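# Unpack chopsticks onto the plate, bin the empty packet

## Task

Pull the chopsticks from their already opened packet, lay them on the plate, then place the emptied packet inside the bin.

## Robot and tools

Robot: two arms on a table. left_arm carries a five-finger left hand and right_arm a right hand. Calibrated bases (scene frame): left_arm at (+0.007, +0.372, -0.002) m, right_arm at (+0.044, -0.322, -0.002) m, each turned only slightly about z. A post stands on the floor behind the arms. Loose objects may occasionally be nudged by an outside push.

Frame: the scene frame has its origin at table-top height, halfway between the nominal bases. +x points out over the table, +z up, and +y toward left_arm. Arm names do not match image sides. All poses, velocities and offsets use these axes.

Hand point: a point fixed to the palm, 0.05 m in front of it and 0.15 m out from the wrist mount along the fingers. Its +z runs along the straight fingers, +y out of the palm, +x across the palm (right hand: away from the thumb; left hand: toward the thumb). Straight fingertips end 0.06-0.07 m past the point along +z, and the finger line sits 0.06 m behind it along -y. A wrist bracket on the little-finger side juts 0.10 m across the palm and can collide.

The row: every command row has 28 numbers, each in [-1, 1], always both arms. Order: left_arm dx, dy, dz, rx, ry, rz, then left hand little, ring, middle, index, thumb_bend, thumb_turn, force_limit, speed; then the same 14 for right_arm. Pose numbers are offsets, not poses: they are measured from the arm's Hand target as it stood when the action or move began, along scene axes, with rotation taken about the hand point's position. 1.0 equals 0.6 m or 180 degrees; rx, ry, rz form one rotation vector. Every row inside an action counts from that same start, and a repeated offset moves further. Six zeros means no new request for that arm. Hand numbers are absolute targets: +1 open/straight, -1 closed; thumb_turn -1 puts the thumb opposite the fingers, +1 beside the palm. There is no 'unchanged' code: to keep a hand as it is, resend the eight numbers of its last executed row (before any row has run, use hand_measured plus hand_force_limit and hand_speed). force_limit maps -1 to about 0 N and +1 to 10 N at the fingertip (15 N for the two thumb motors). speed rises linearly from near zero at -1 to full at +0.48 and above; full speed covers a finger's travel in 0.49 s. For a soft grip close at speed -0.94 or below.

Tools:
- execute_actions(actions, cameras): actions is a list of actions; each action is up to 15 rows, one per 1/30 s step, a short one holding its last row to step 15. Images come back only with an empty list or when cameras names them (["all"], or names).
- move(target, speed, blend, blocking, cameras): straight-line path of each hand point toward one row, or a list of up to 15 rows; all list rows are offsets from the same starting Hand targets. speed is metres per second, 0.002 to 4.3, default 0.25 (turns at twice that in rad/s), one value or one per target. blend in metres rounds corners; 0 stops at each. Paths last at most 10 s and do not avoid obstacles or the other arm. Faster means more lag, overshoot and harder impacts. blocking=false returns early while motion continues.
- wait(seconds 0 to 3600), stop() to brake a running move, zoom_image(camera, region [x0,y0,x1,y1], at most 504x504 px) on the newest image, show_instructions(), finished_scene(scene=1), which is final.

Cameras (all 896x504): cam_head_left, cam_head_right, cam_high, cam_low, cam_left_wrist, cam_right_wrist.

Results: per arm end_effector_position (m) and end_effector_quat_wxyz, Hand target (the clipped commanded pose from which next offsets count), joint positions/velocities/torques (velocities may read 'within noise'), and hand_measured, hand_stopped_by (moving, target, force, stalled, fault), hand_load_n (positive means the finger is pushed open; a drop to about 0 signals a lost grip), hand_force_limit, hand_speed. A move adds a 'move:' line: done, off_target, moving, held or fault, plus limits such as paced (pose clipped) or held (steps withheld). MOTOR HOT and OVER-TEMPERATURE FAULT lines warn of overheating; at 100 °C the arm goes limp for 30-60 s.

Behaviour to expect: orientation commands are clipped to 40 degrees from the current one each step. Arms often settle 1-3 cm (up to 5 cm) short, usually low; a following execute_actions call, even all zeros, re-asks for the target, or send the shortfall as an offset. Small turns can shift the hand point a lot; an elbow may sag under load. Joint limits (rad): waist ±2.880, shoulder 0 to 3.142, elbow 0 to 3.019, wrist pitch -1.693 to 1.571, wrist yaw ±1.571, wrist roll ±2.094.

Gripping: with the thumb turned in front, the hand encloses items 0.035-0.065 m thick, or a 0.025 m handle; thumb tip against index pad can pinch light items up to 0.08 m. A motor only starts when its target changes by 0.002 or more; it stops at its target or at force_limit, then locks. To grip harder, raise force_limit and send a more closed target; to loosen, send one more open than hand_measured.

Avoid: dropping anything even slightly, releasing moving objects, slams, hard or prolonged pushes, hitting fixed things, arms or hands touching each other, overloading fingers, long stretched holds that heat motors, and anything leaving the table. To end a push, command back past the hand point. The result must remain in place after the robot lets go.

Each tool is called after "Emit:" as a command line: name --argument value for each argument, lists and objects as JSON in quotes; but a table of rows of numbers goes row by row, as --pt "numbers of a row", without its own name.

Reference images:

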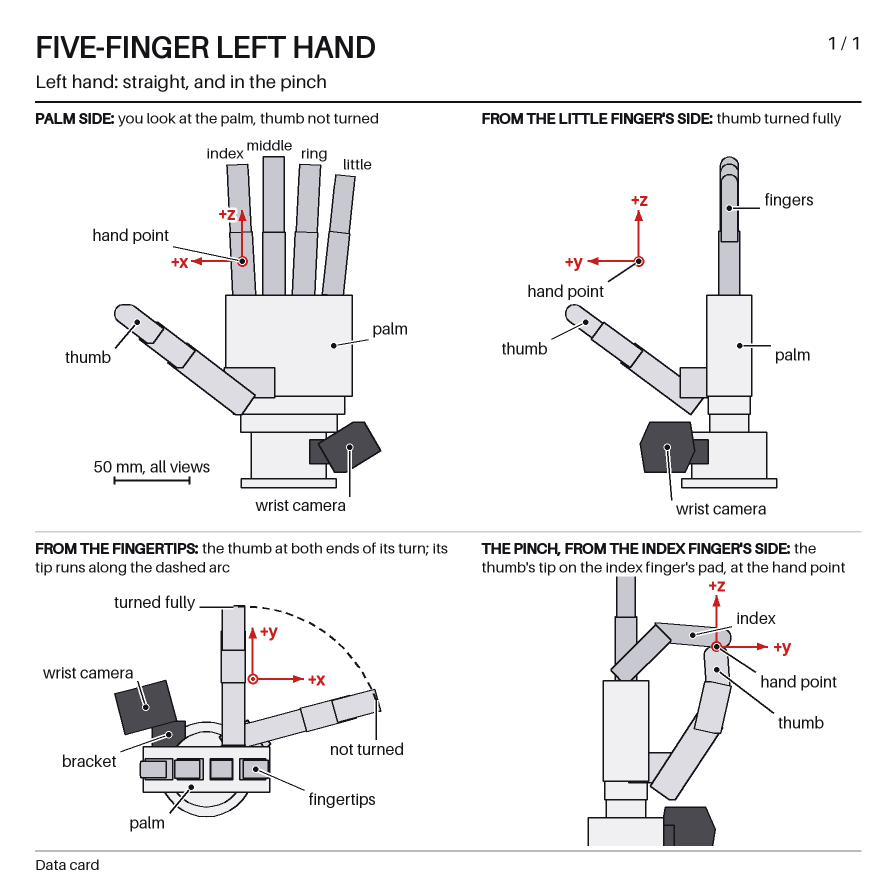

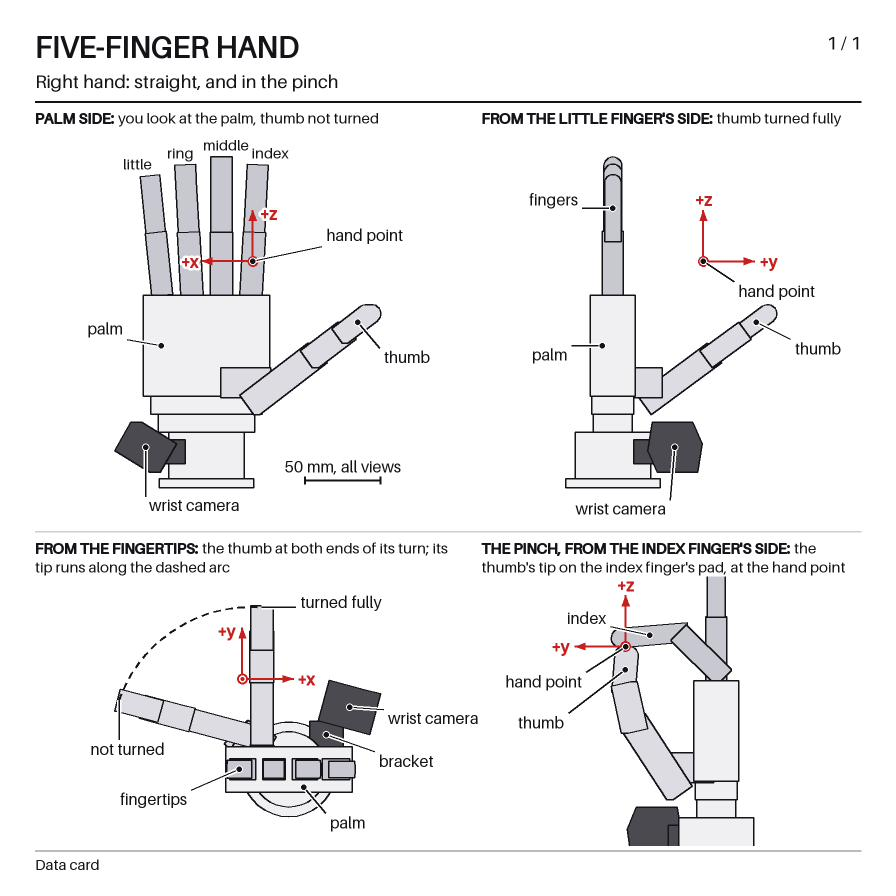

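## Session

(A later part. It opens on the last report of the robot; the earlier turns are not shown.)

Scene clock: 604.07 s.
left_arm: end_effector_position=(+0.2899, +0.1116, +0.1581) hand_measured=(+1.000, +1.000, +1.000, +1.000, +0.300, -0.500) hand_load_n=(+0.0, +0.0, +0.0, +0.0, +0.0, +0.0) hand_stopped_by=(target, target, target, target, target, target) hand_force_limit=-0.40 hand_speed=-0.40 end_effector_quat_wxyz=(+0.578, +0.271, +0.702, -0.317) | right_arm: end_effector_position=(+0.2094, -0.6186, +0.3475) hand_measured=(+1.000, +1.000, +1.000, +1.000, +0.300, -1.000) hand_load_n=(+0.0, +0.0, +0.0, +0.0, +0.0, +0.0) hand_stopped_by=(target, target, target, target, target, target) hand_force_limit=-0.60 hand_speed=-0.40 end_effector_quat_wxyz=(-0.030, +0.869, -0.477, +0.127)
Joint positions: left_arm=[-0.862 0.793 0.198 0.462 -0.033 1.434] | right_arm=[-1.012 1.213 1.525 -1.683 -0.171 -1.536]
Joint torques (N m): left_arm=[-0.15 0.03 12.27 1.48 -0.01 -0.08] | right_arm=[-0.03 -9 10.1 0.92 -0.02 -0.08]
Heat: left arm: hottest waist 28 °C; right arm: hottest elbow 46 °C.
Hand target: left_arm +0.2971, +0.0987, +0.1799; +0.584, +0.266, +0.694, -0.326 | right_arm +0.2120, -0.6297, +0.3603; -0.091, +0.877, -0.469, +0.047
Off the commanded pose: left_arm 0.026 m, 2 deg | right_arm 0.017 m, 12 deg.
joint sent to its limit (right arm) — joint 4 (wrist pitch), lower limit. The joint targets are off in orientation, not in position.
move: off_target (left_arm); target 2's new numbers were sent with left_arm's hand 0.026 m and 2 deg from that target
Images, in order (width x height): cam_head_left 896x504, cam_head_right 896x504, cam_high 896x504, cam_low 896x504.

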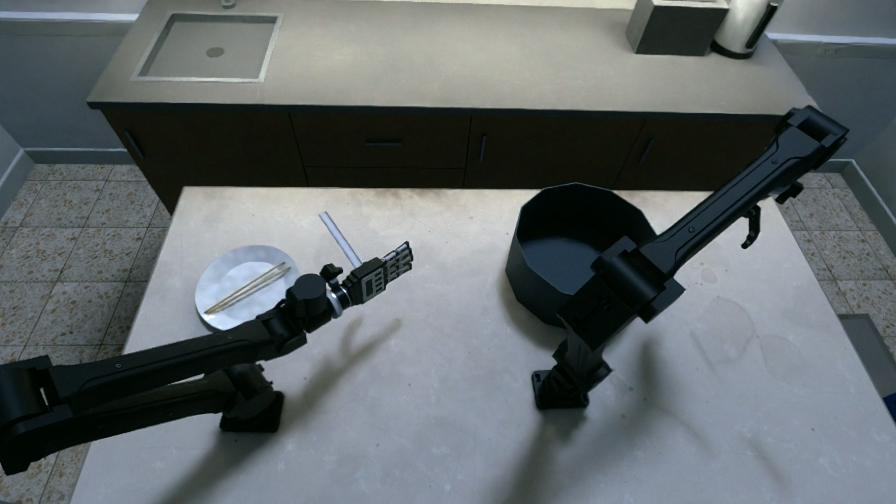

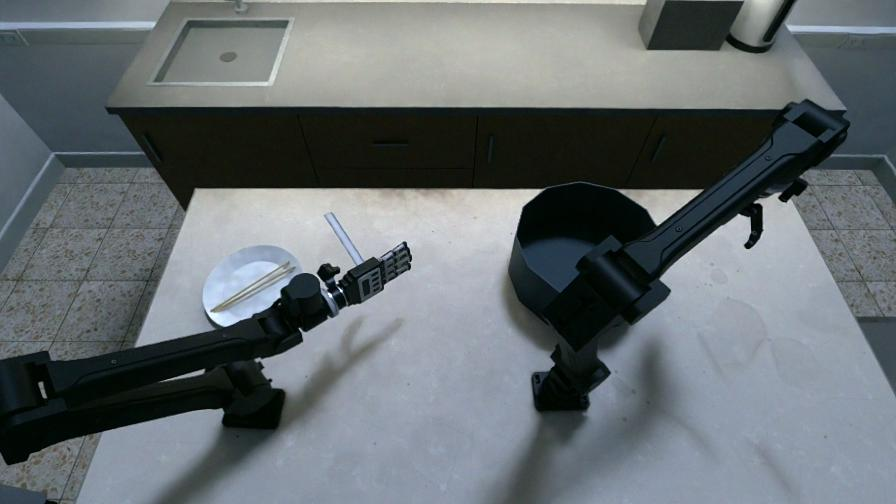

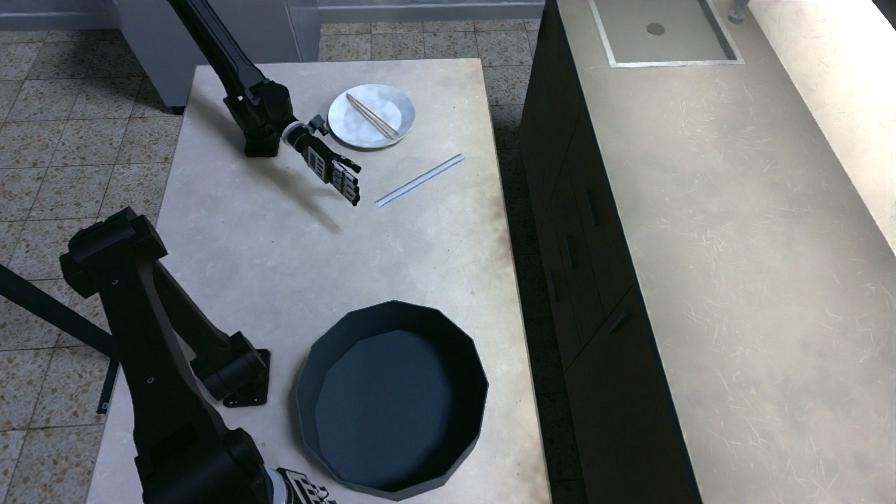

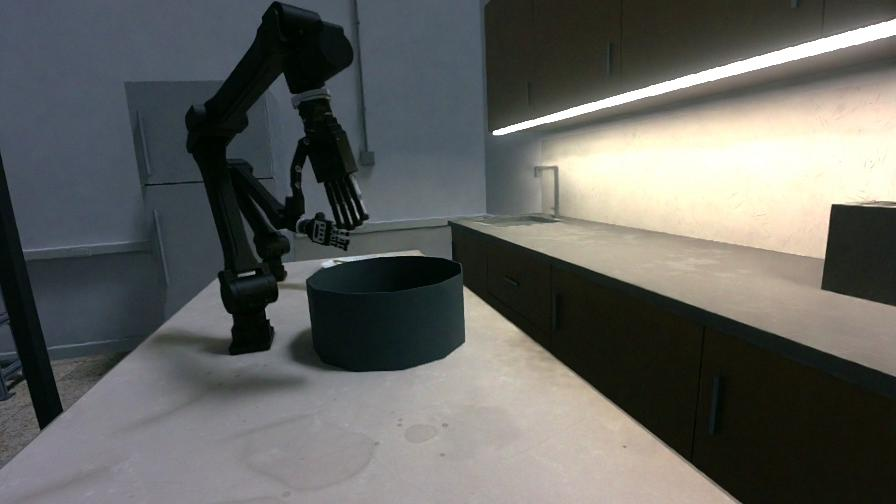

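Emit:
move --pt "0.138 0.086 0.117 -0.437 0.173 0.252 1 1 1 1 0.6 -1 -0.4 -0.4 0 0 0 0 0 0 1 1 1 1 0.3 -1 -0.6 -0.4" --pt "0.205 0.169 0.033 -0.154 0.543 0.573 1 1 1 1 0.6 -1 -0.4 -0.4 0 0 0 0 0 0 1 1 1 1 0.3 -1 -0.6 -0.4" --speed 0.35 --blend '[0.03,0]' --cameras '["cam_high","cam_head_left","cam_left_wrist"]'

Scene clock: 612.33 s.
left_arm: end_effector_position=(+0.4079, +0.2019, +0.1920) hand_measured=(+1.000, +1.000, +1.000, +1.000, +0.600, -1.000) hand_load_n=(+0.0, +0.0, +0.0, +0.0, +0.0, +0.0) hand_stopped_by=(target, target, target, target, target, target) hand_force_limit=-0.40 hand_speed=-0.40 end_effector_quat_wxyz=(+0.002, +0.710, -0.704, -0.006) | right_arm: end_effector_position=(+0.2094, -0.6186, +0.3475) hand_measured=(+1.000, +1.000, +1.000, +1.000, +0.300, -1.000) hand_load_n=(+0.0, +0.0, +0.0, +0.0, +0.0, +0.0) hand_stopped_by=(target, target, target, target, target, target) hand_force_limit=-0.60 hand_speed=-0.40 end_effector_quat_wxyz=(-0.030, +0.869, -0.477, +0.127)
Joint positions: left_arm=[-0.25 1.612 1.495 -1.466 -0.003 -0.3] | right_arm=[-1.012 1.213 1.525 -1.683 -0.171 -1.536]
Joint torques (N m): left_arm=[0.62 -12.57 11.81 -0.49 0.17 0.09] | right_arm=[0.03 -9.64 10.35 0.96 -0.04 -0.01]
Heat: left arm: hottest elbow 29 °C; right arm: hottest elbow 46 °C.
Hand target: left_arm +0.4202, +0.2001, +0.1996; +0.000, +0.707, -0.707, +0.000 | right_arm +0.2120, -0.6297, +0.3603; -0.091, +0.877, -0.469, +0.047
Off the commanded pose: left_arm 0.015 m, 1 deg | right_arm 0.017 m, 12 deg.
joint sent to its limit (right arm) — joint 4 (wrist pitch), lower limit. The joint targets are off in orientation, not in position.
move: off_target (left_arm)
Images, in order (width x height): cam_head_left 896x504, cam_high 896x504, cam_left_wrist 896x504.

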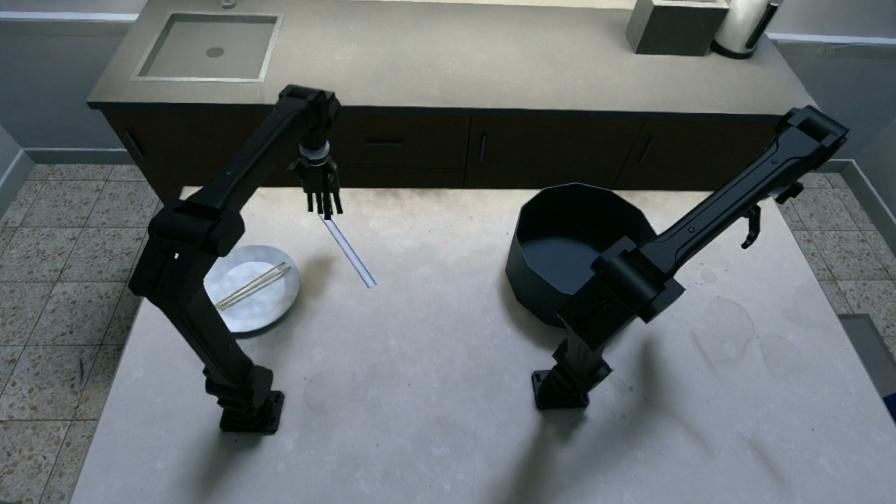

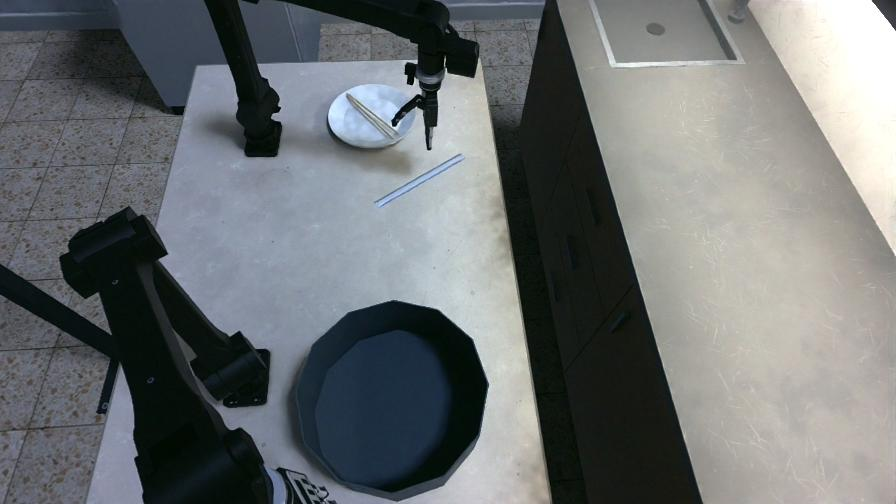

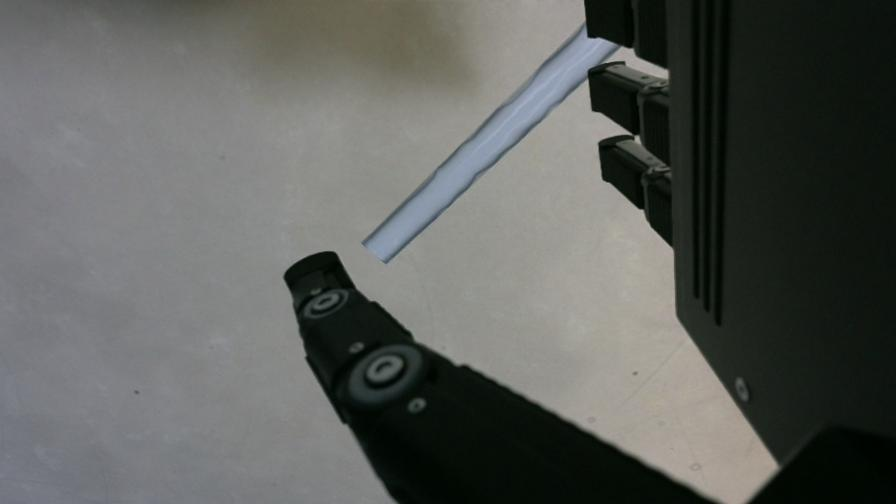

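Emit:
move --pt "0 0 -0.18 0 0 0 1 1 1 1 0.6 -1 -0.4 -0.4 0 0 0 0 0 0 1 1 1 1 0.3 -1 -0.6 -0.4" --speed 0.1 --cameras '["cam_high","cam_head_left","cam_left_wrist"]'

Scene clock: 614.43 s.
left_arm: end_effector_position=(+0.4206, +0.1982, +0.1060) hand_measured=(+1.000, +1.000, +1.000, +1.000, +0.600, -1.000) hand_load_n=(+0.0, +0.0, +0.0, +0.0, +0.0, +0.0) hand_stopped_by=(target, target, target, target, target, target) hand_force_limit=-0.40 hand_speed=-0.40 end_effector_quat_wxyz=(-0.006, +0.710, -0.705, +0.008) | right_arm: end_effector_position=(+0.2094, -0.6186, +0.3475) hand_measured=(+1.000, +1.000, +1.000, +1.000, +0.300, -1.000) hand_load_n=(+0.0, +0.0, +0.0, +0.0, +0.0, +0.0) hand_stopped_by=(target, target, target, target, target, target) hand_force_limit=-0.60 hand_speed=-0.40 end_effector_quat_wxyz=(-0.030, +0.869, -0.477, +0.127)
Joint positions: left_arm=[-0.25 1.673 1.344 -1.223 -0.003 -0.299] | right_arm=[-1.012 1.213 1.525 -1.683 -0.171 -1.536]
Joint torques (N m): left_arm=[0.62 -12.86 7.43 0.72 0.16 0.1] | right_arm=[-0.21 -9.29 10.21 0.94 0 -0.02]
Heat: left arm: hottest elbow 30 °C; right arm: hottest elbow 46 °C.
Hand target: left_arm +0.4201, +0.2001, +0.0916; +0.000, +0.707, -0.707, +0.000 | right_arm +0.2120, -0.6297, +0.3603; -0.091, +0.877, -0.469, +0.047
Off the commanded pose: left_arm 0.015 m, 1 deg | right_arm 0.017 m, 12 deg.
joint sent to its limit (right arm) — joint 4 (wrist pitch), lower limit. The joint targets are off in orientation, not in position.
move: off_target (left_arm)
Images, in order (width x height): cam_head_left 896x504, cam_high 896x504, cam_left_wrist 896x504.

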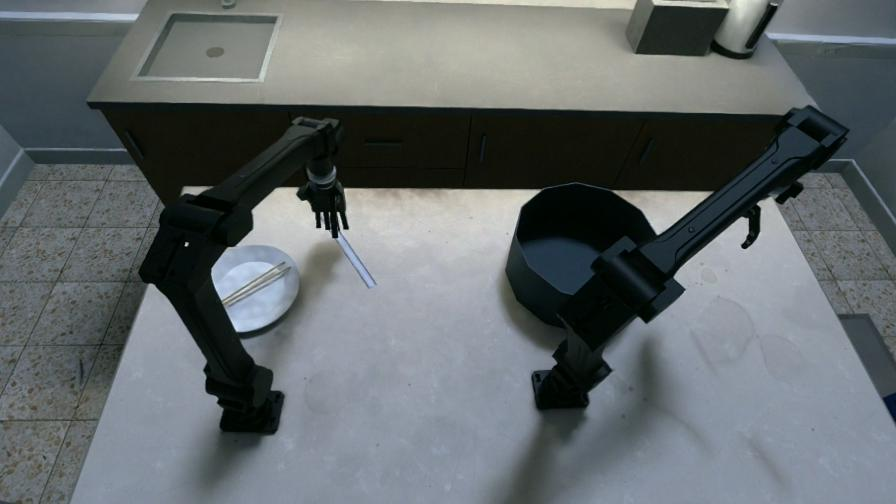

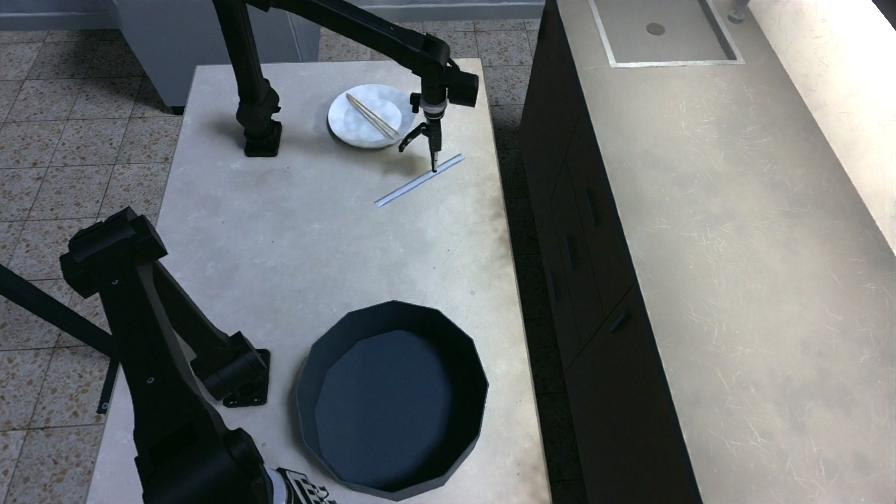

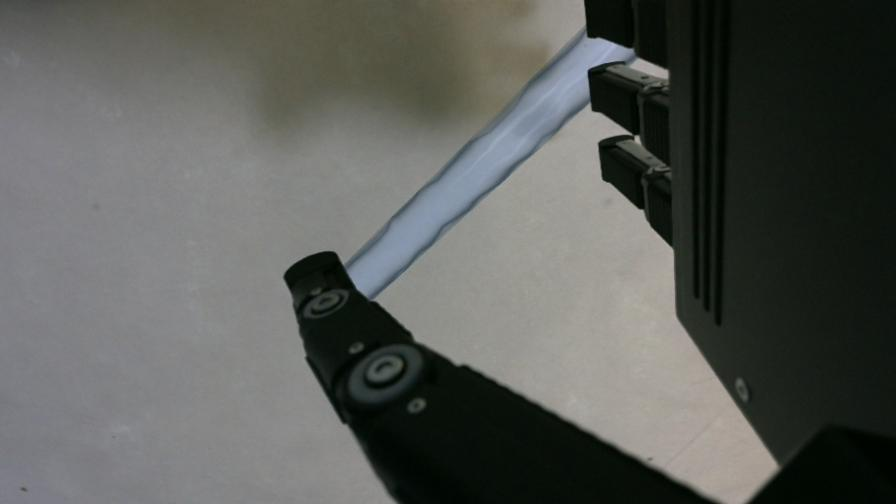

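Emit:
zoom_image --camera "cam_head_left" --region '[270, 150, 430, 310]'

Emit:
zoom_image --camera "cam_high" --region '[360, 110, 500, 230]'

Scaled by 3.150 from the camera's image (finer frame: 1280x720).

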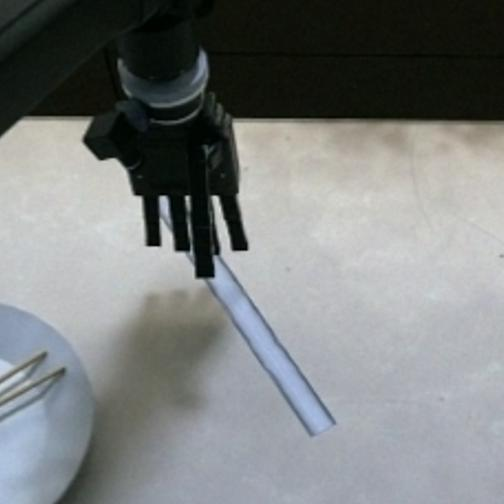

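Scaled by 3.600 from the camera's image (finer frame: 1280x720).

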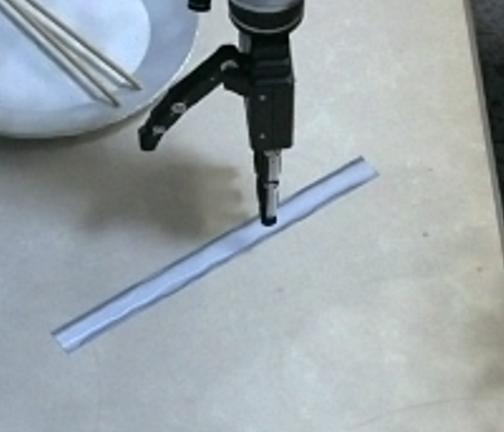

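Emit:
move --pt "-0.02 0.005 0 0 0 0 1 1 1 1 0.6 -1 -0.4 -0.4 0 0 0 0 0 0 1 1 1 1 0.3 -1 -0.6 -0.4" --pt "-0.02 0.005 -0.075 0 0 0 1 1 1 1 0.6 -1 -0.4 -0.4 0 0 0 0 0 0 1 1 1 1 0.3 -1 -0.6 -0.4" --speed '[0.06,0.03]' --cameras '["cam_high","cam_head_left","cam_left_wrist"]'

Emit:
zoom_image --camera "cam_high" --region '[360, 110, 500, 230]'

Emit:
zoom_image --camera "cam_head_left" --region '[270, 150, 430, 310]'

Scene clock: 617.40 s.
left_arm: end_effector_position=(+0.4122, +0.2007, +0.0716) hand_measured=(+1.000, +1.000, +1.000, +1.000, +0.600, -1.000) hand_load_n=(+0.0, +0.0, -1.5, +0.0, +0.0, +0.0) hand_stopped_by=(target, target, target, target, target, target) hand_force_limit=-0.40 hand_speed=-0.40 end_effector_quat_wxyz=(-0.009, +0.710, -0.704, +0.014) | right_arm: end_effector_position=(+0.2094, -0.6186, +0.3475) hand_measured=(+1.000, +1.000, +1.000, +1.000, +0.300, -1.000) hand_load_n=(+0.0, +0.0, -0.5, +0.0, +0.0, +0.0) hand_stopped_by=(target, target, target, target, target, target) hand_force_limit=-0.60 hand_speed=-0.40 end_effector_quat_wxyz=(-0.030, +0.869, -0.477, +0.127)
Joint positions: left_arm=[-0.25 1.675 1.252 -1.115 -0.003 -0.299] | right_arm=[-1.012 1.213 1.525 -1.683 -0.171 -1.536]
Joint torques (N m): left_arm=[0.5 -11.4 6.3 1.33 0.16 0.09] | right_arm=[-0.09 -9.76 10.17 0.7 0.02 -0.05]
Heat: left arm: hottest elbow 30 °C; right arm: hottest elbow 46 °C.
Hand target: left_arm +0.4081, +0.2031, +0.0465; +0.000, +0.707, -0.707, +0.000 | right_arm +0.2120, -0.6297, +0.3603; -0.091, +0.877, -0.469, +0.047
Off the commanded pose: left_arm 0.026 m, 2 deg | right_arm 0.017 m, 12 deg.
joint sent to its limit (right arm) — joint 4 (wrist pitch), lower limit. The joint targets are off in orientation, not in position.
move: off_target (left_arm)
Images, in order (width x height): cam_head_left 896x504, cam_high 896x504, cam_left_wrist 896x504.

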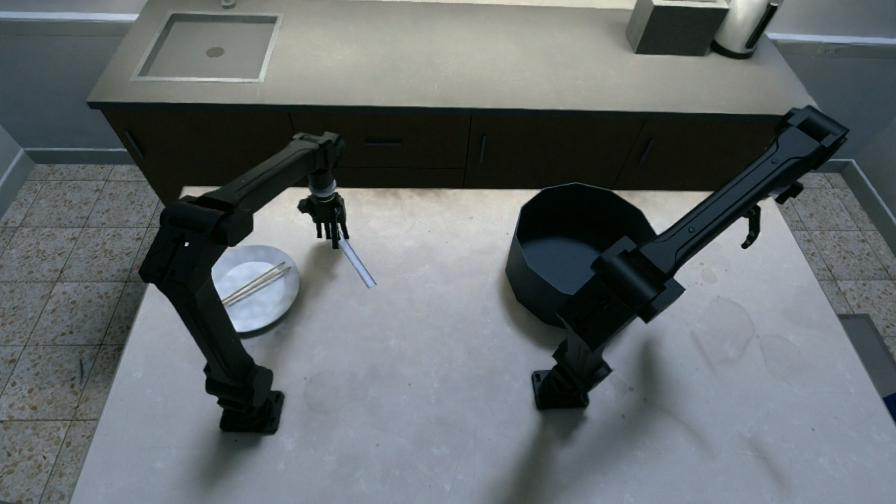

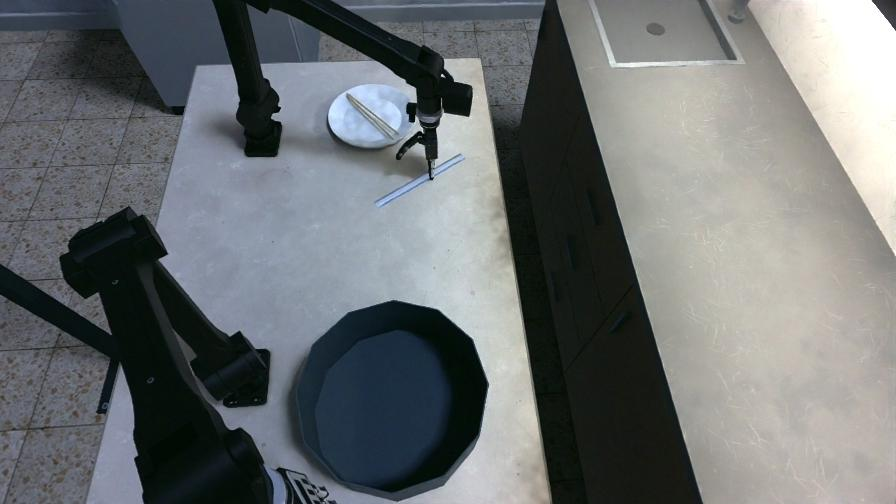

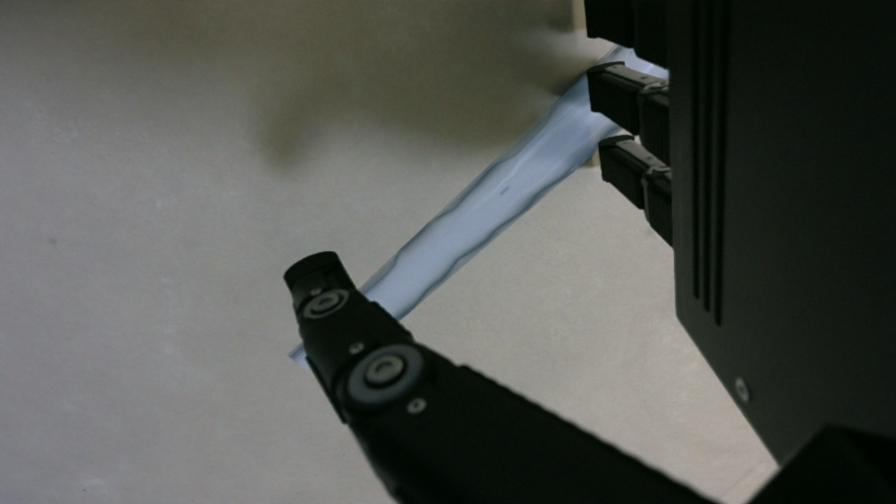

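Scaled by 3.600 from the camera's image (finer frame: 1280x720).

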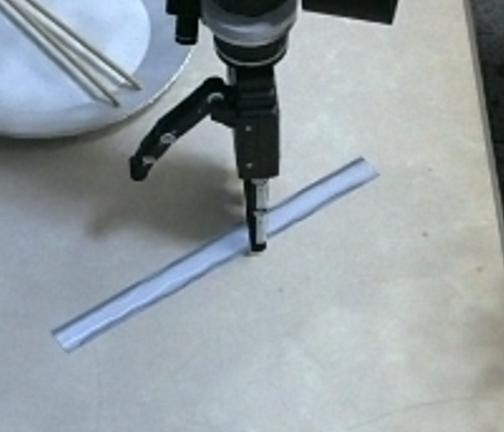

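Scaled by 3.150 from the camera's image (finer frame: 1280x720).

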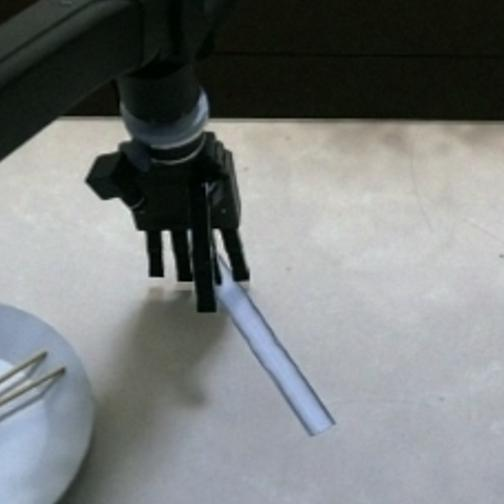

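Emit:
move --pt "0 0 -0.02 0 0 0 1 1 1 1 0.6 -1 -0.4 -0.4 0 0 0 0 0 0 1 1 1 1 0.3 -1 -0.6 -0.4" --pt "0.08 0.02 -0.02 0 0 0 1 1 1 1 0.6 -1 -0.4 -0.4 0 0 0 0 0 0 1 1 1 1 0.3 -1 -0.6 -0.4" --speed '[0.03,0.04]' --cameras '["cam_high","cam_left_wrist"]'

Emit:
zoom_image --camera "cam_high" --region '[360, 110, 500, 230]'

Scene clock: 619.93 s.
left_arm: end_effector_position=(+0.4503, +0.2067, +0.0696) hand_measured=(+1.000, +1.000, +1.000, +1.000, +0.600, -1.000) hand_load_n=(+0.0, +0.0, -3.0, +0.0, +0.0, +0.0) hand_stopped_by=(target, target, target, target, target, target) hand_force_limit=-0.40 hand_speed=-0.40 end_effector_quat_wxyz=(-0.012, +0.705, -0.709, +0.028) | right_arm: end_effector_position=(+0.2094, -0.6186, +0.3475) hand_measured=(+1.000, +1.000, +1.000, +1.000, +0.300, -1.000) hand_load_n=(+0.0, +0.0, +0.0, +0.0, +0.0, +0.0) hand_stopped_by=(target, target, target, target, target, target) hand_force_limit=-0.60 hand_speed=-0.40 end_effector_quat_wxyz=(-0.030, +0.869, -0.477, +0.127)
Joint positions: left_arm=[-0.215 1.743 1.34 -1.106 0.008 -0.252] | right_arm=[-1.012 1.213 1.525 -1.683 -0.171 -1.536]
Joint torques (N m): left_arm=[1.38 -9.05 8.81 0.62 -0.21 0.1] | right_arm=[0.03 -9.29 10.07 0.72 -0.01 -0.03]
Heat: left arm: hottest elbow 30 °C; right arm: hottest elbow 46 °C.
Hand target: left_arm +0.4561, +0.2150, +0.0346; +0.000, +0.707, -0.707, +0.000 | right_arm +0.2120, -0.6297, +0.3603; -0.091, +0.877, -0.469, +0.047
Off the commanded pose: left_arm 0.036 m, 4 deg | right_arm 0.017 m, 12 deg.
joint sent to its limit (right arm) — joint 4 (wrist pitch), lower limit. The joint targets are off in orientation, not in position.
move: off_target (left_arm)

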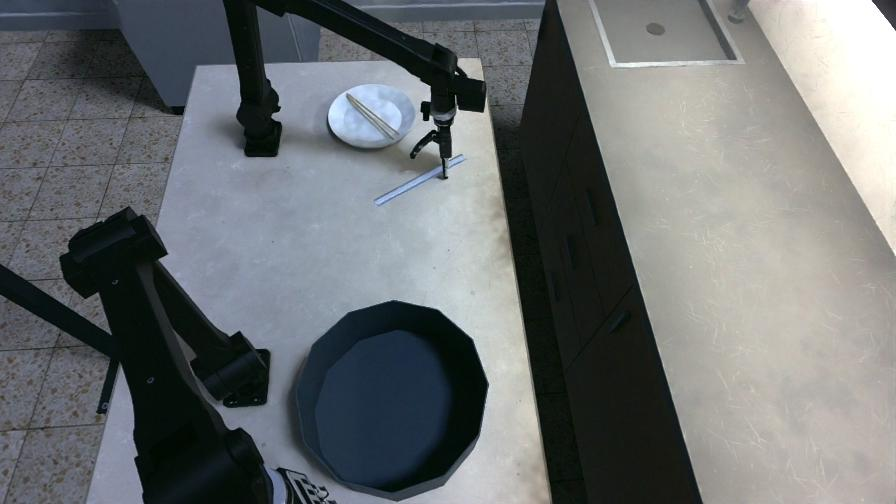

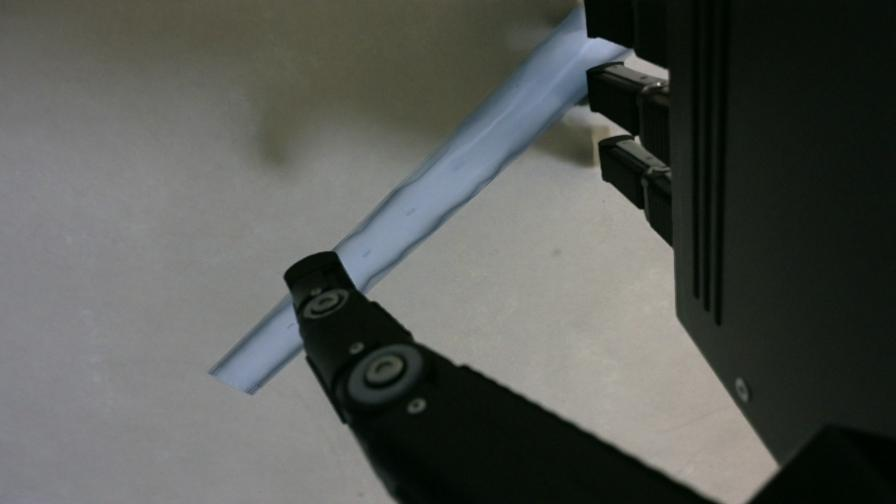

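Scaled by 3.600 from the camera's image (finer frame: 1280x720).

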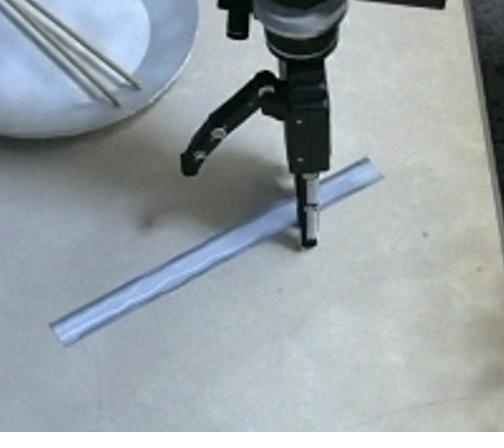

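Emit:
move --pt "0 0 0.2 0 0 0 1 1 1 1 0.6 -1 -0.4 -0.4 0 0 0 0 0 0 1 1 1 1 0.3 -1 -0.6 -0.4" --pt "-0.295 -0.232 0.159 0.0651 0.0187 0.1775 1 1 1 1 0.6 -1 -0.4 -0.4 0 0 0 0 0 0 1 1 1 1 0.3 -1 -0.6 -0.4" --speed '[0.1,0.2]' --blend '[0.03,0]' --cameras '["cam_high","cam_head_left","cam_left_wrist"]'

Scene clock: 625.60 s.
left_arm: end_effector_position=(+0.2863, +0.0721, +0.1281) hand_measured=(+1.000, +1.000, +1.000, +1.000, +0.600, -1.000) hand_load_n=(+0.0, +0.0, +0.0, +0.0, +0.0, +0.0) hand_stopped_by=(target, target, target, target, target, target) hand_force_limit=-0.40 hand_speed=-0.40 end_effector_quat_wxyz=(-0.049, +0.869, -0.485, -0.086) | right_arm: end_effector_position=(+0.2094, -0.6186, +0.3475) hand_measured=(+1.000, +1.000, +1.000, +1.000, +0.300, -1.000) hand_load_n=(+0.0, +0.0, +0.0, +0.0, +0.0, +0.0) hand_stopped_by=(target, target, target, target, target, target) hand_force_limit=-0.60 hand_speed=-0.40 end_effector_quat_wxyz=(-0.030, +0.869, -0.477, +0.127)
Joint positions: left_arm=[-0.645 1.55 1.254 -1.463 -0.066 -1.247] | right_arm=[-1.012 1.213 1.525 -1.683 -0.171 -1.536]
Joint torques (N m): left_arm=[-0.03 -13.51 7.09 -0.87 0.08 -0.1] | right_arm=[-0.32 -8.94 10.39 0.94 -0.06 -0.08]
Heat: left arm: hottest elbow 30 °C; right arm: hottest elbow 47 °C.
Hand target: left_arm +0.2791, +0.0758, +0.1300; -0.051, +0.870, -0.481, -0.092 | right_arm +0.2120, -0.6297, +0.3603; -0.091, +0.877, -0.469, +0.047
Off the commanded pose: left_arm 0.008 m, 1 deg | right_arm 0.017 m, 12 deg.
joint sent to its limit (right arm) — joint 4 (wrist pitch), lower limit. The joint targets are off in orientation, not in position.
move: done
Images, in order (width x height): cam_head_left 896x504, cam_high 896x504, cam_left_wrist 896x504.

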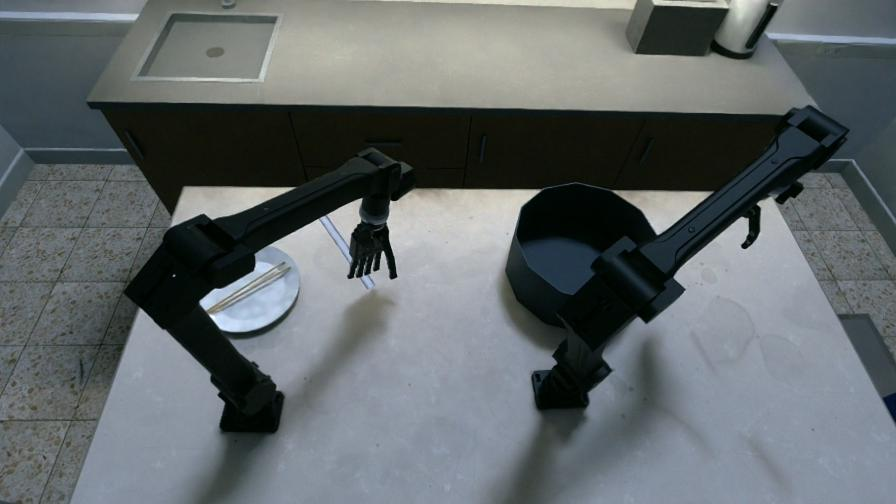

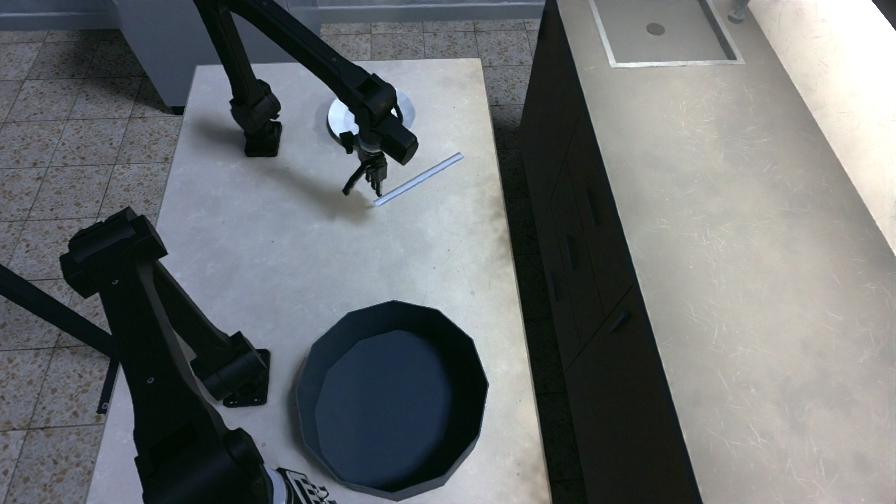

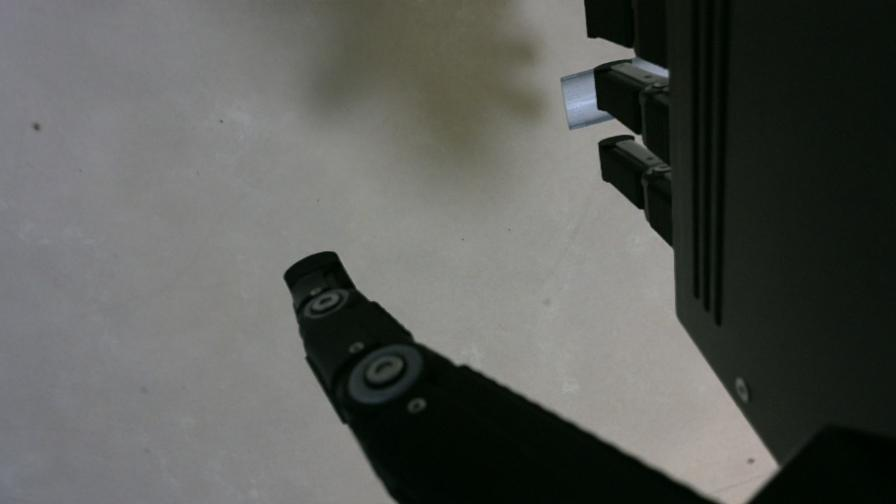

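Emit:
zoom_image --camera "cam_high" --region '[320, 140, 420, 230]'

Emit:
zoom_image --camera "cam_head_left" --region '[320, 210, 420, 310]'

Scaled by 5.040 from the camera's image (finer frame: 1280x720).

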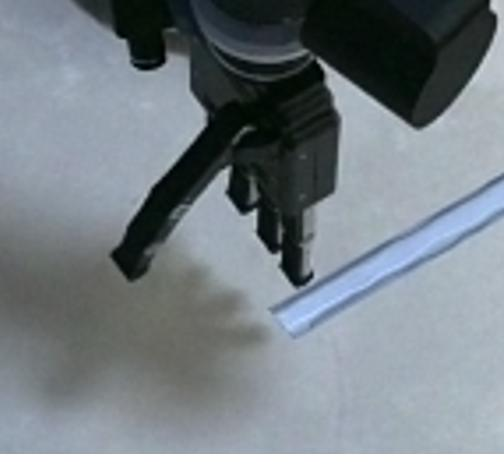

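Scaled by 5.040 from the camera's image (finer frame: 1280x720).

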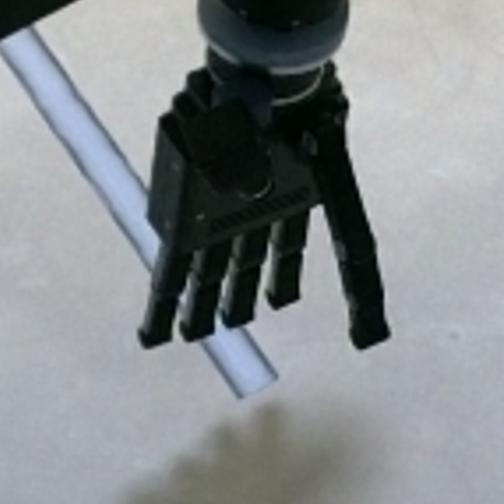

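Emit:
move --pt "-0.032 0 -0.03 0 0 0 1 1 1 1 0.6 -1 -0.4 -0.4 0 0 0 0 0 0 1 1 1 1 0.3 -1 -0.6 -0.4" --pt "-0.032 0 -0.118 0 0 0 1 1 1 1 0.6 -1 -0.4 -0.4 0 0 0 0 0 0 1 1 1 1 0.3 -1 -0.6 -0.4" --speed '[0.06,0.04]' --cameras '["cam_high","cam_head_left"]'

Emit:
zoom_image --camera "cam_high" --region '[320, 140, 420, 230]'

Emit:
zoom_image --camera "cam_head_left" --region '[320, 210, 420, 310]'

Scene clock: 629.50 s.
left_arm: end_effector_position=(+0.2633, +0.0764, +0.0719) hand_measured=(+1.000, +1.000, +1.000, +1.000, +0.600, -1.000) hand_load_n=(+0.0, +0.0, +0.0, +0.0, +0.0, +0.0) hand_stopped_by=(target, target, target, target, target, target) hand_force_limit=-0.40 hand_speed=-0.40 end_effector_quat_wxyz=(-0.049, +0.870, -0.484, -0.082) | right_arm: end_effector_position=(+0.2094, -0.6186, +0.3475) hand_measured=(+1.000, +1.000, +1.000, +1.000, +0.300, -1.000) hand_load_n=(+0.0, +0.0, +0.0, +0.0, +0.0, +0.0) hand_stopped_by=(target, target, target, target, target, target) hand_force_limit=-0.60 hand_speed=-0.40 end_effector_quat_wxyz=(-0.030, +0.869, -0.477, +0.127)
Joint positions: left_arm=[-0.673 1.548 1.095 -1.299 -0.061 -1.277] | right_arm=[-1.012 1.213 1.525 -1.683 -0.171 -1.536]
Joint torques (N m): left_arm=[-0.15 -9.64 6.68 0.28 0.11 -0.11] | right_arm=[0.03 -9.47 10.47 0.85 -0.02 -0.06]
Heat: left arm: hottest elbow 30 °C; right arm: hottest elbow 47 °C.
Hand target: left_arm +0.2599, +0.0759, +0.0592; -0.051, +0.870, -0.481, -0.092 | right_arm +0.2120, -0.6297, +0.3603; -0.091, +0.877, -0.469, +0.047
Off the commanded pose: left_arm 0.013 m, 1 deg | right_arm 0.017 m, 12 deg.
joint sent to its limit (right arm) — joint 4 (wrist pitch), lower limit. The joint targets are off in orientation, not in position.
move: off_target (left_arm)
Images, in order (width x height): cam_head_left 896x504, cam_high 896x504.

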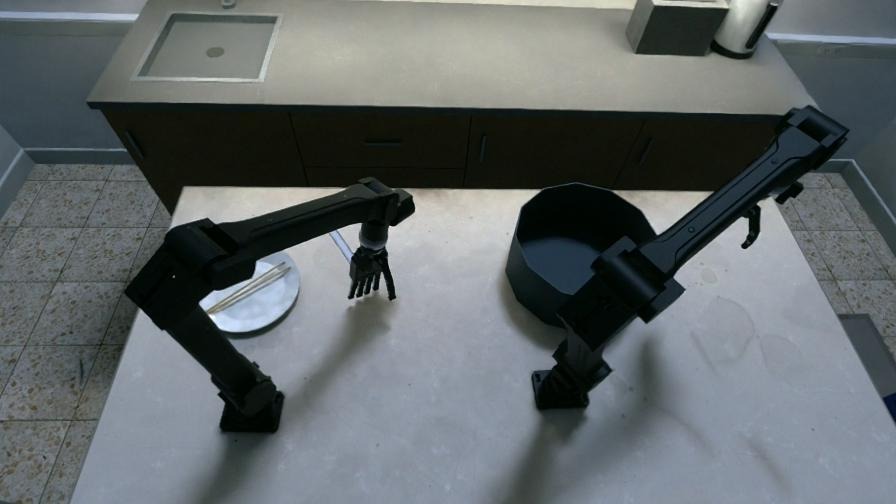

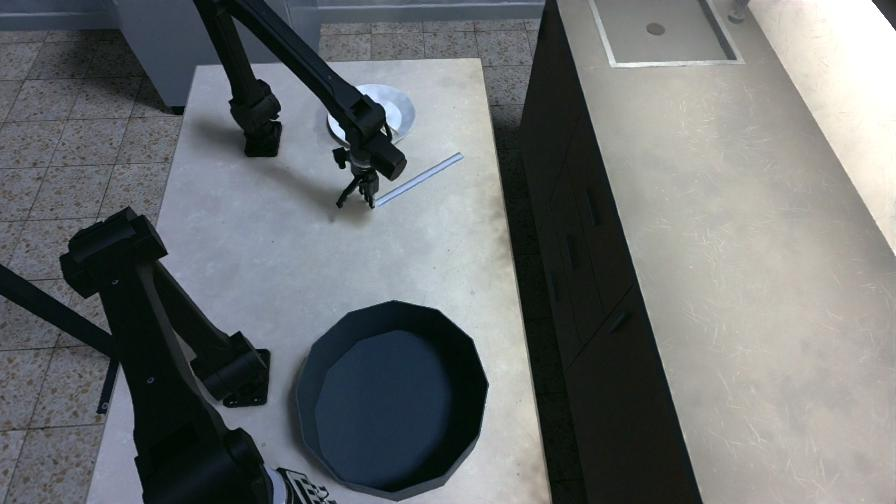

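Scaled by 5.040 from the camera's image (finer frame: 1280x720).

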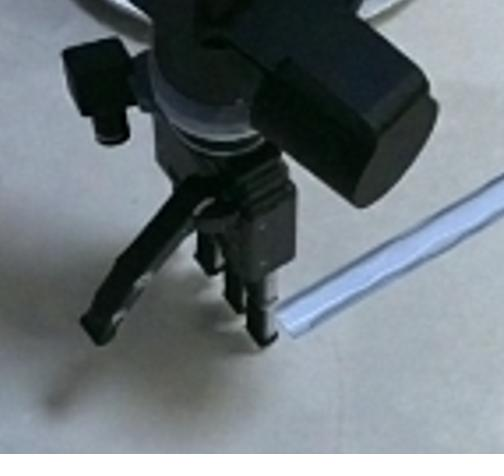

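Scaled by 5.040 from the camera's image (finer frame: 1280x720).

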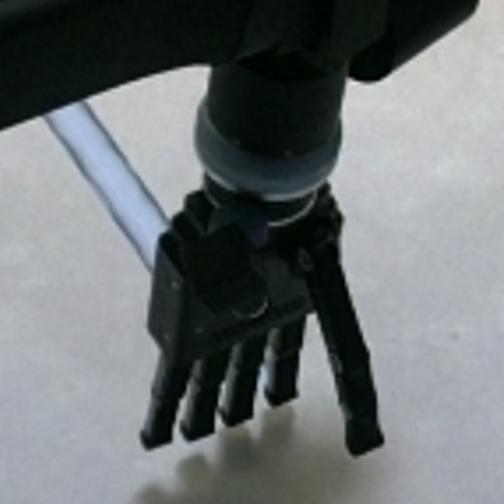

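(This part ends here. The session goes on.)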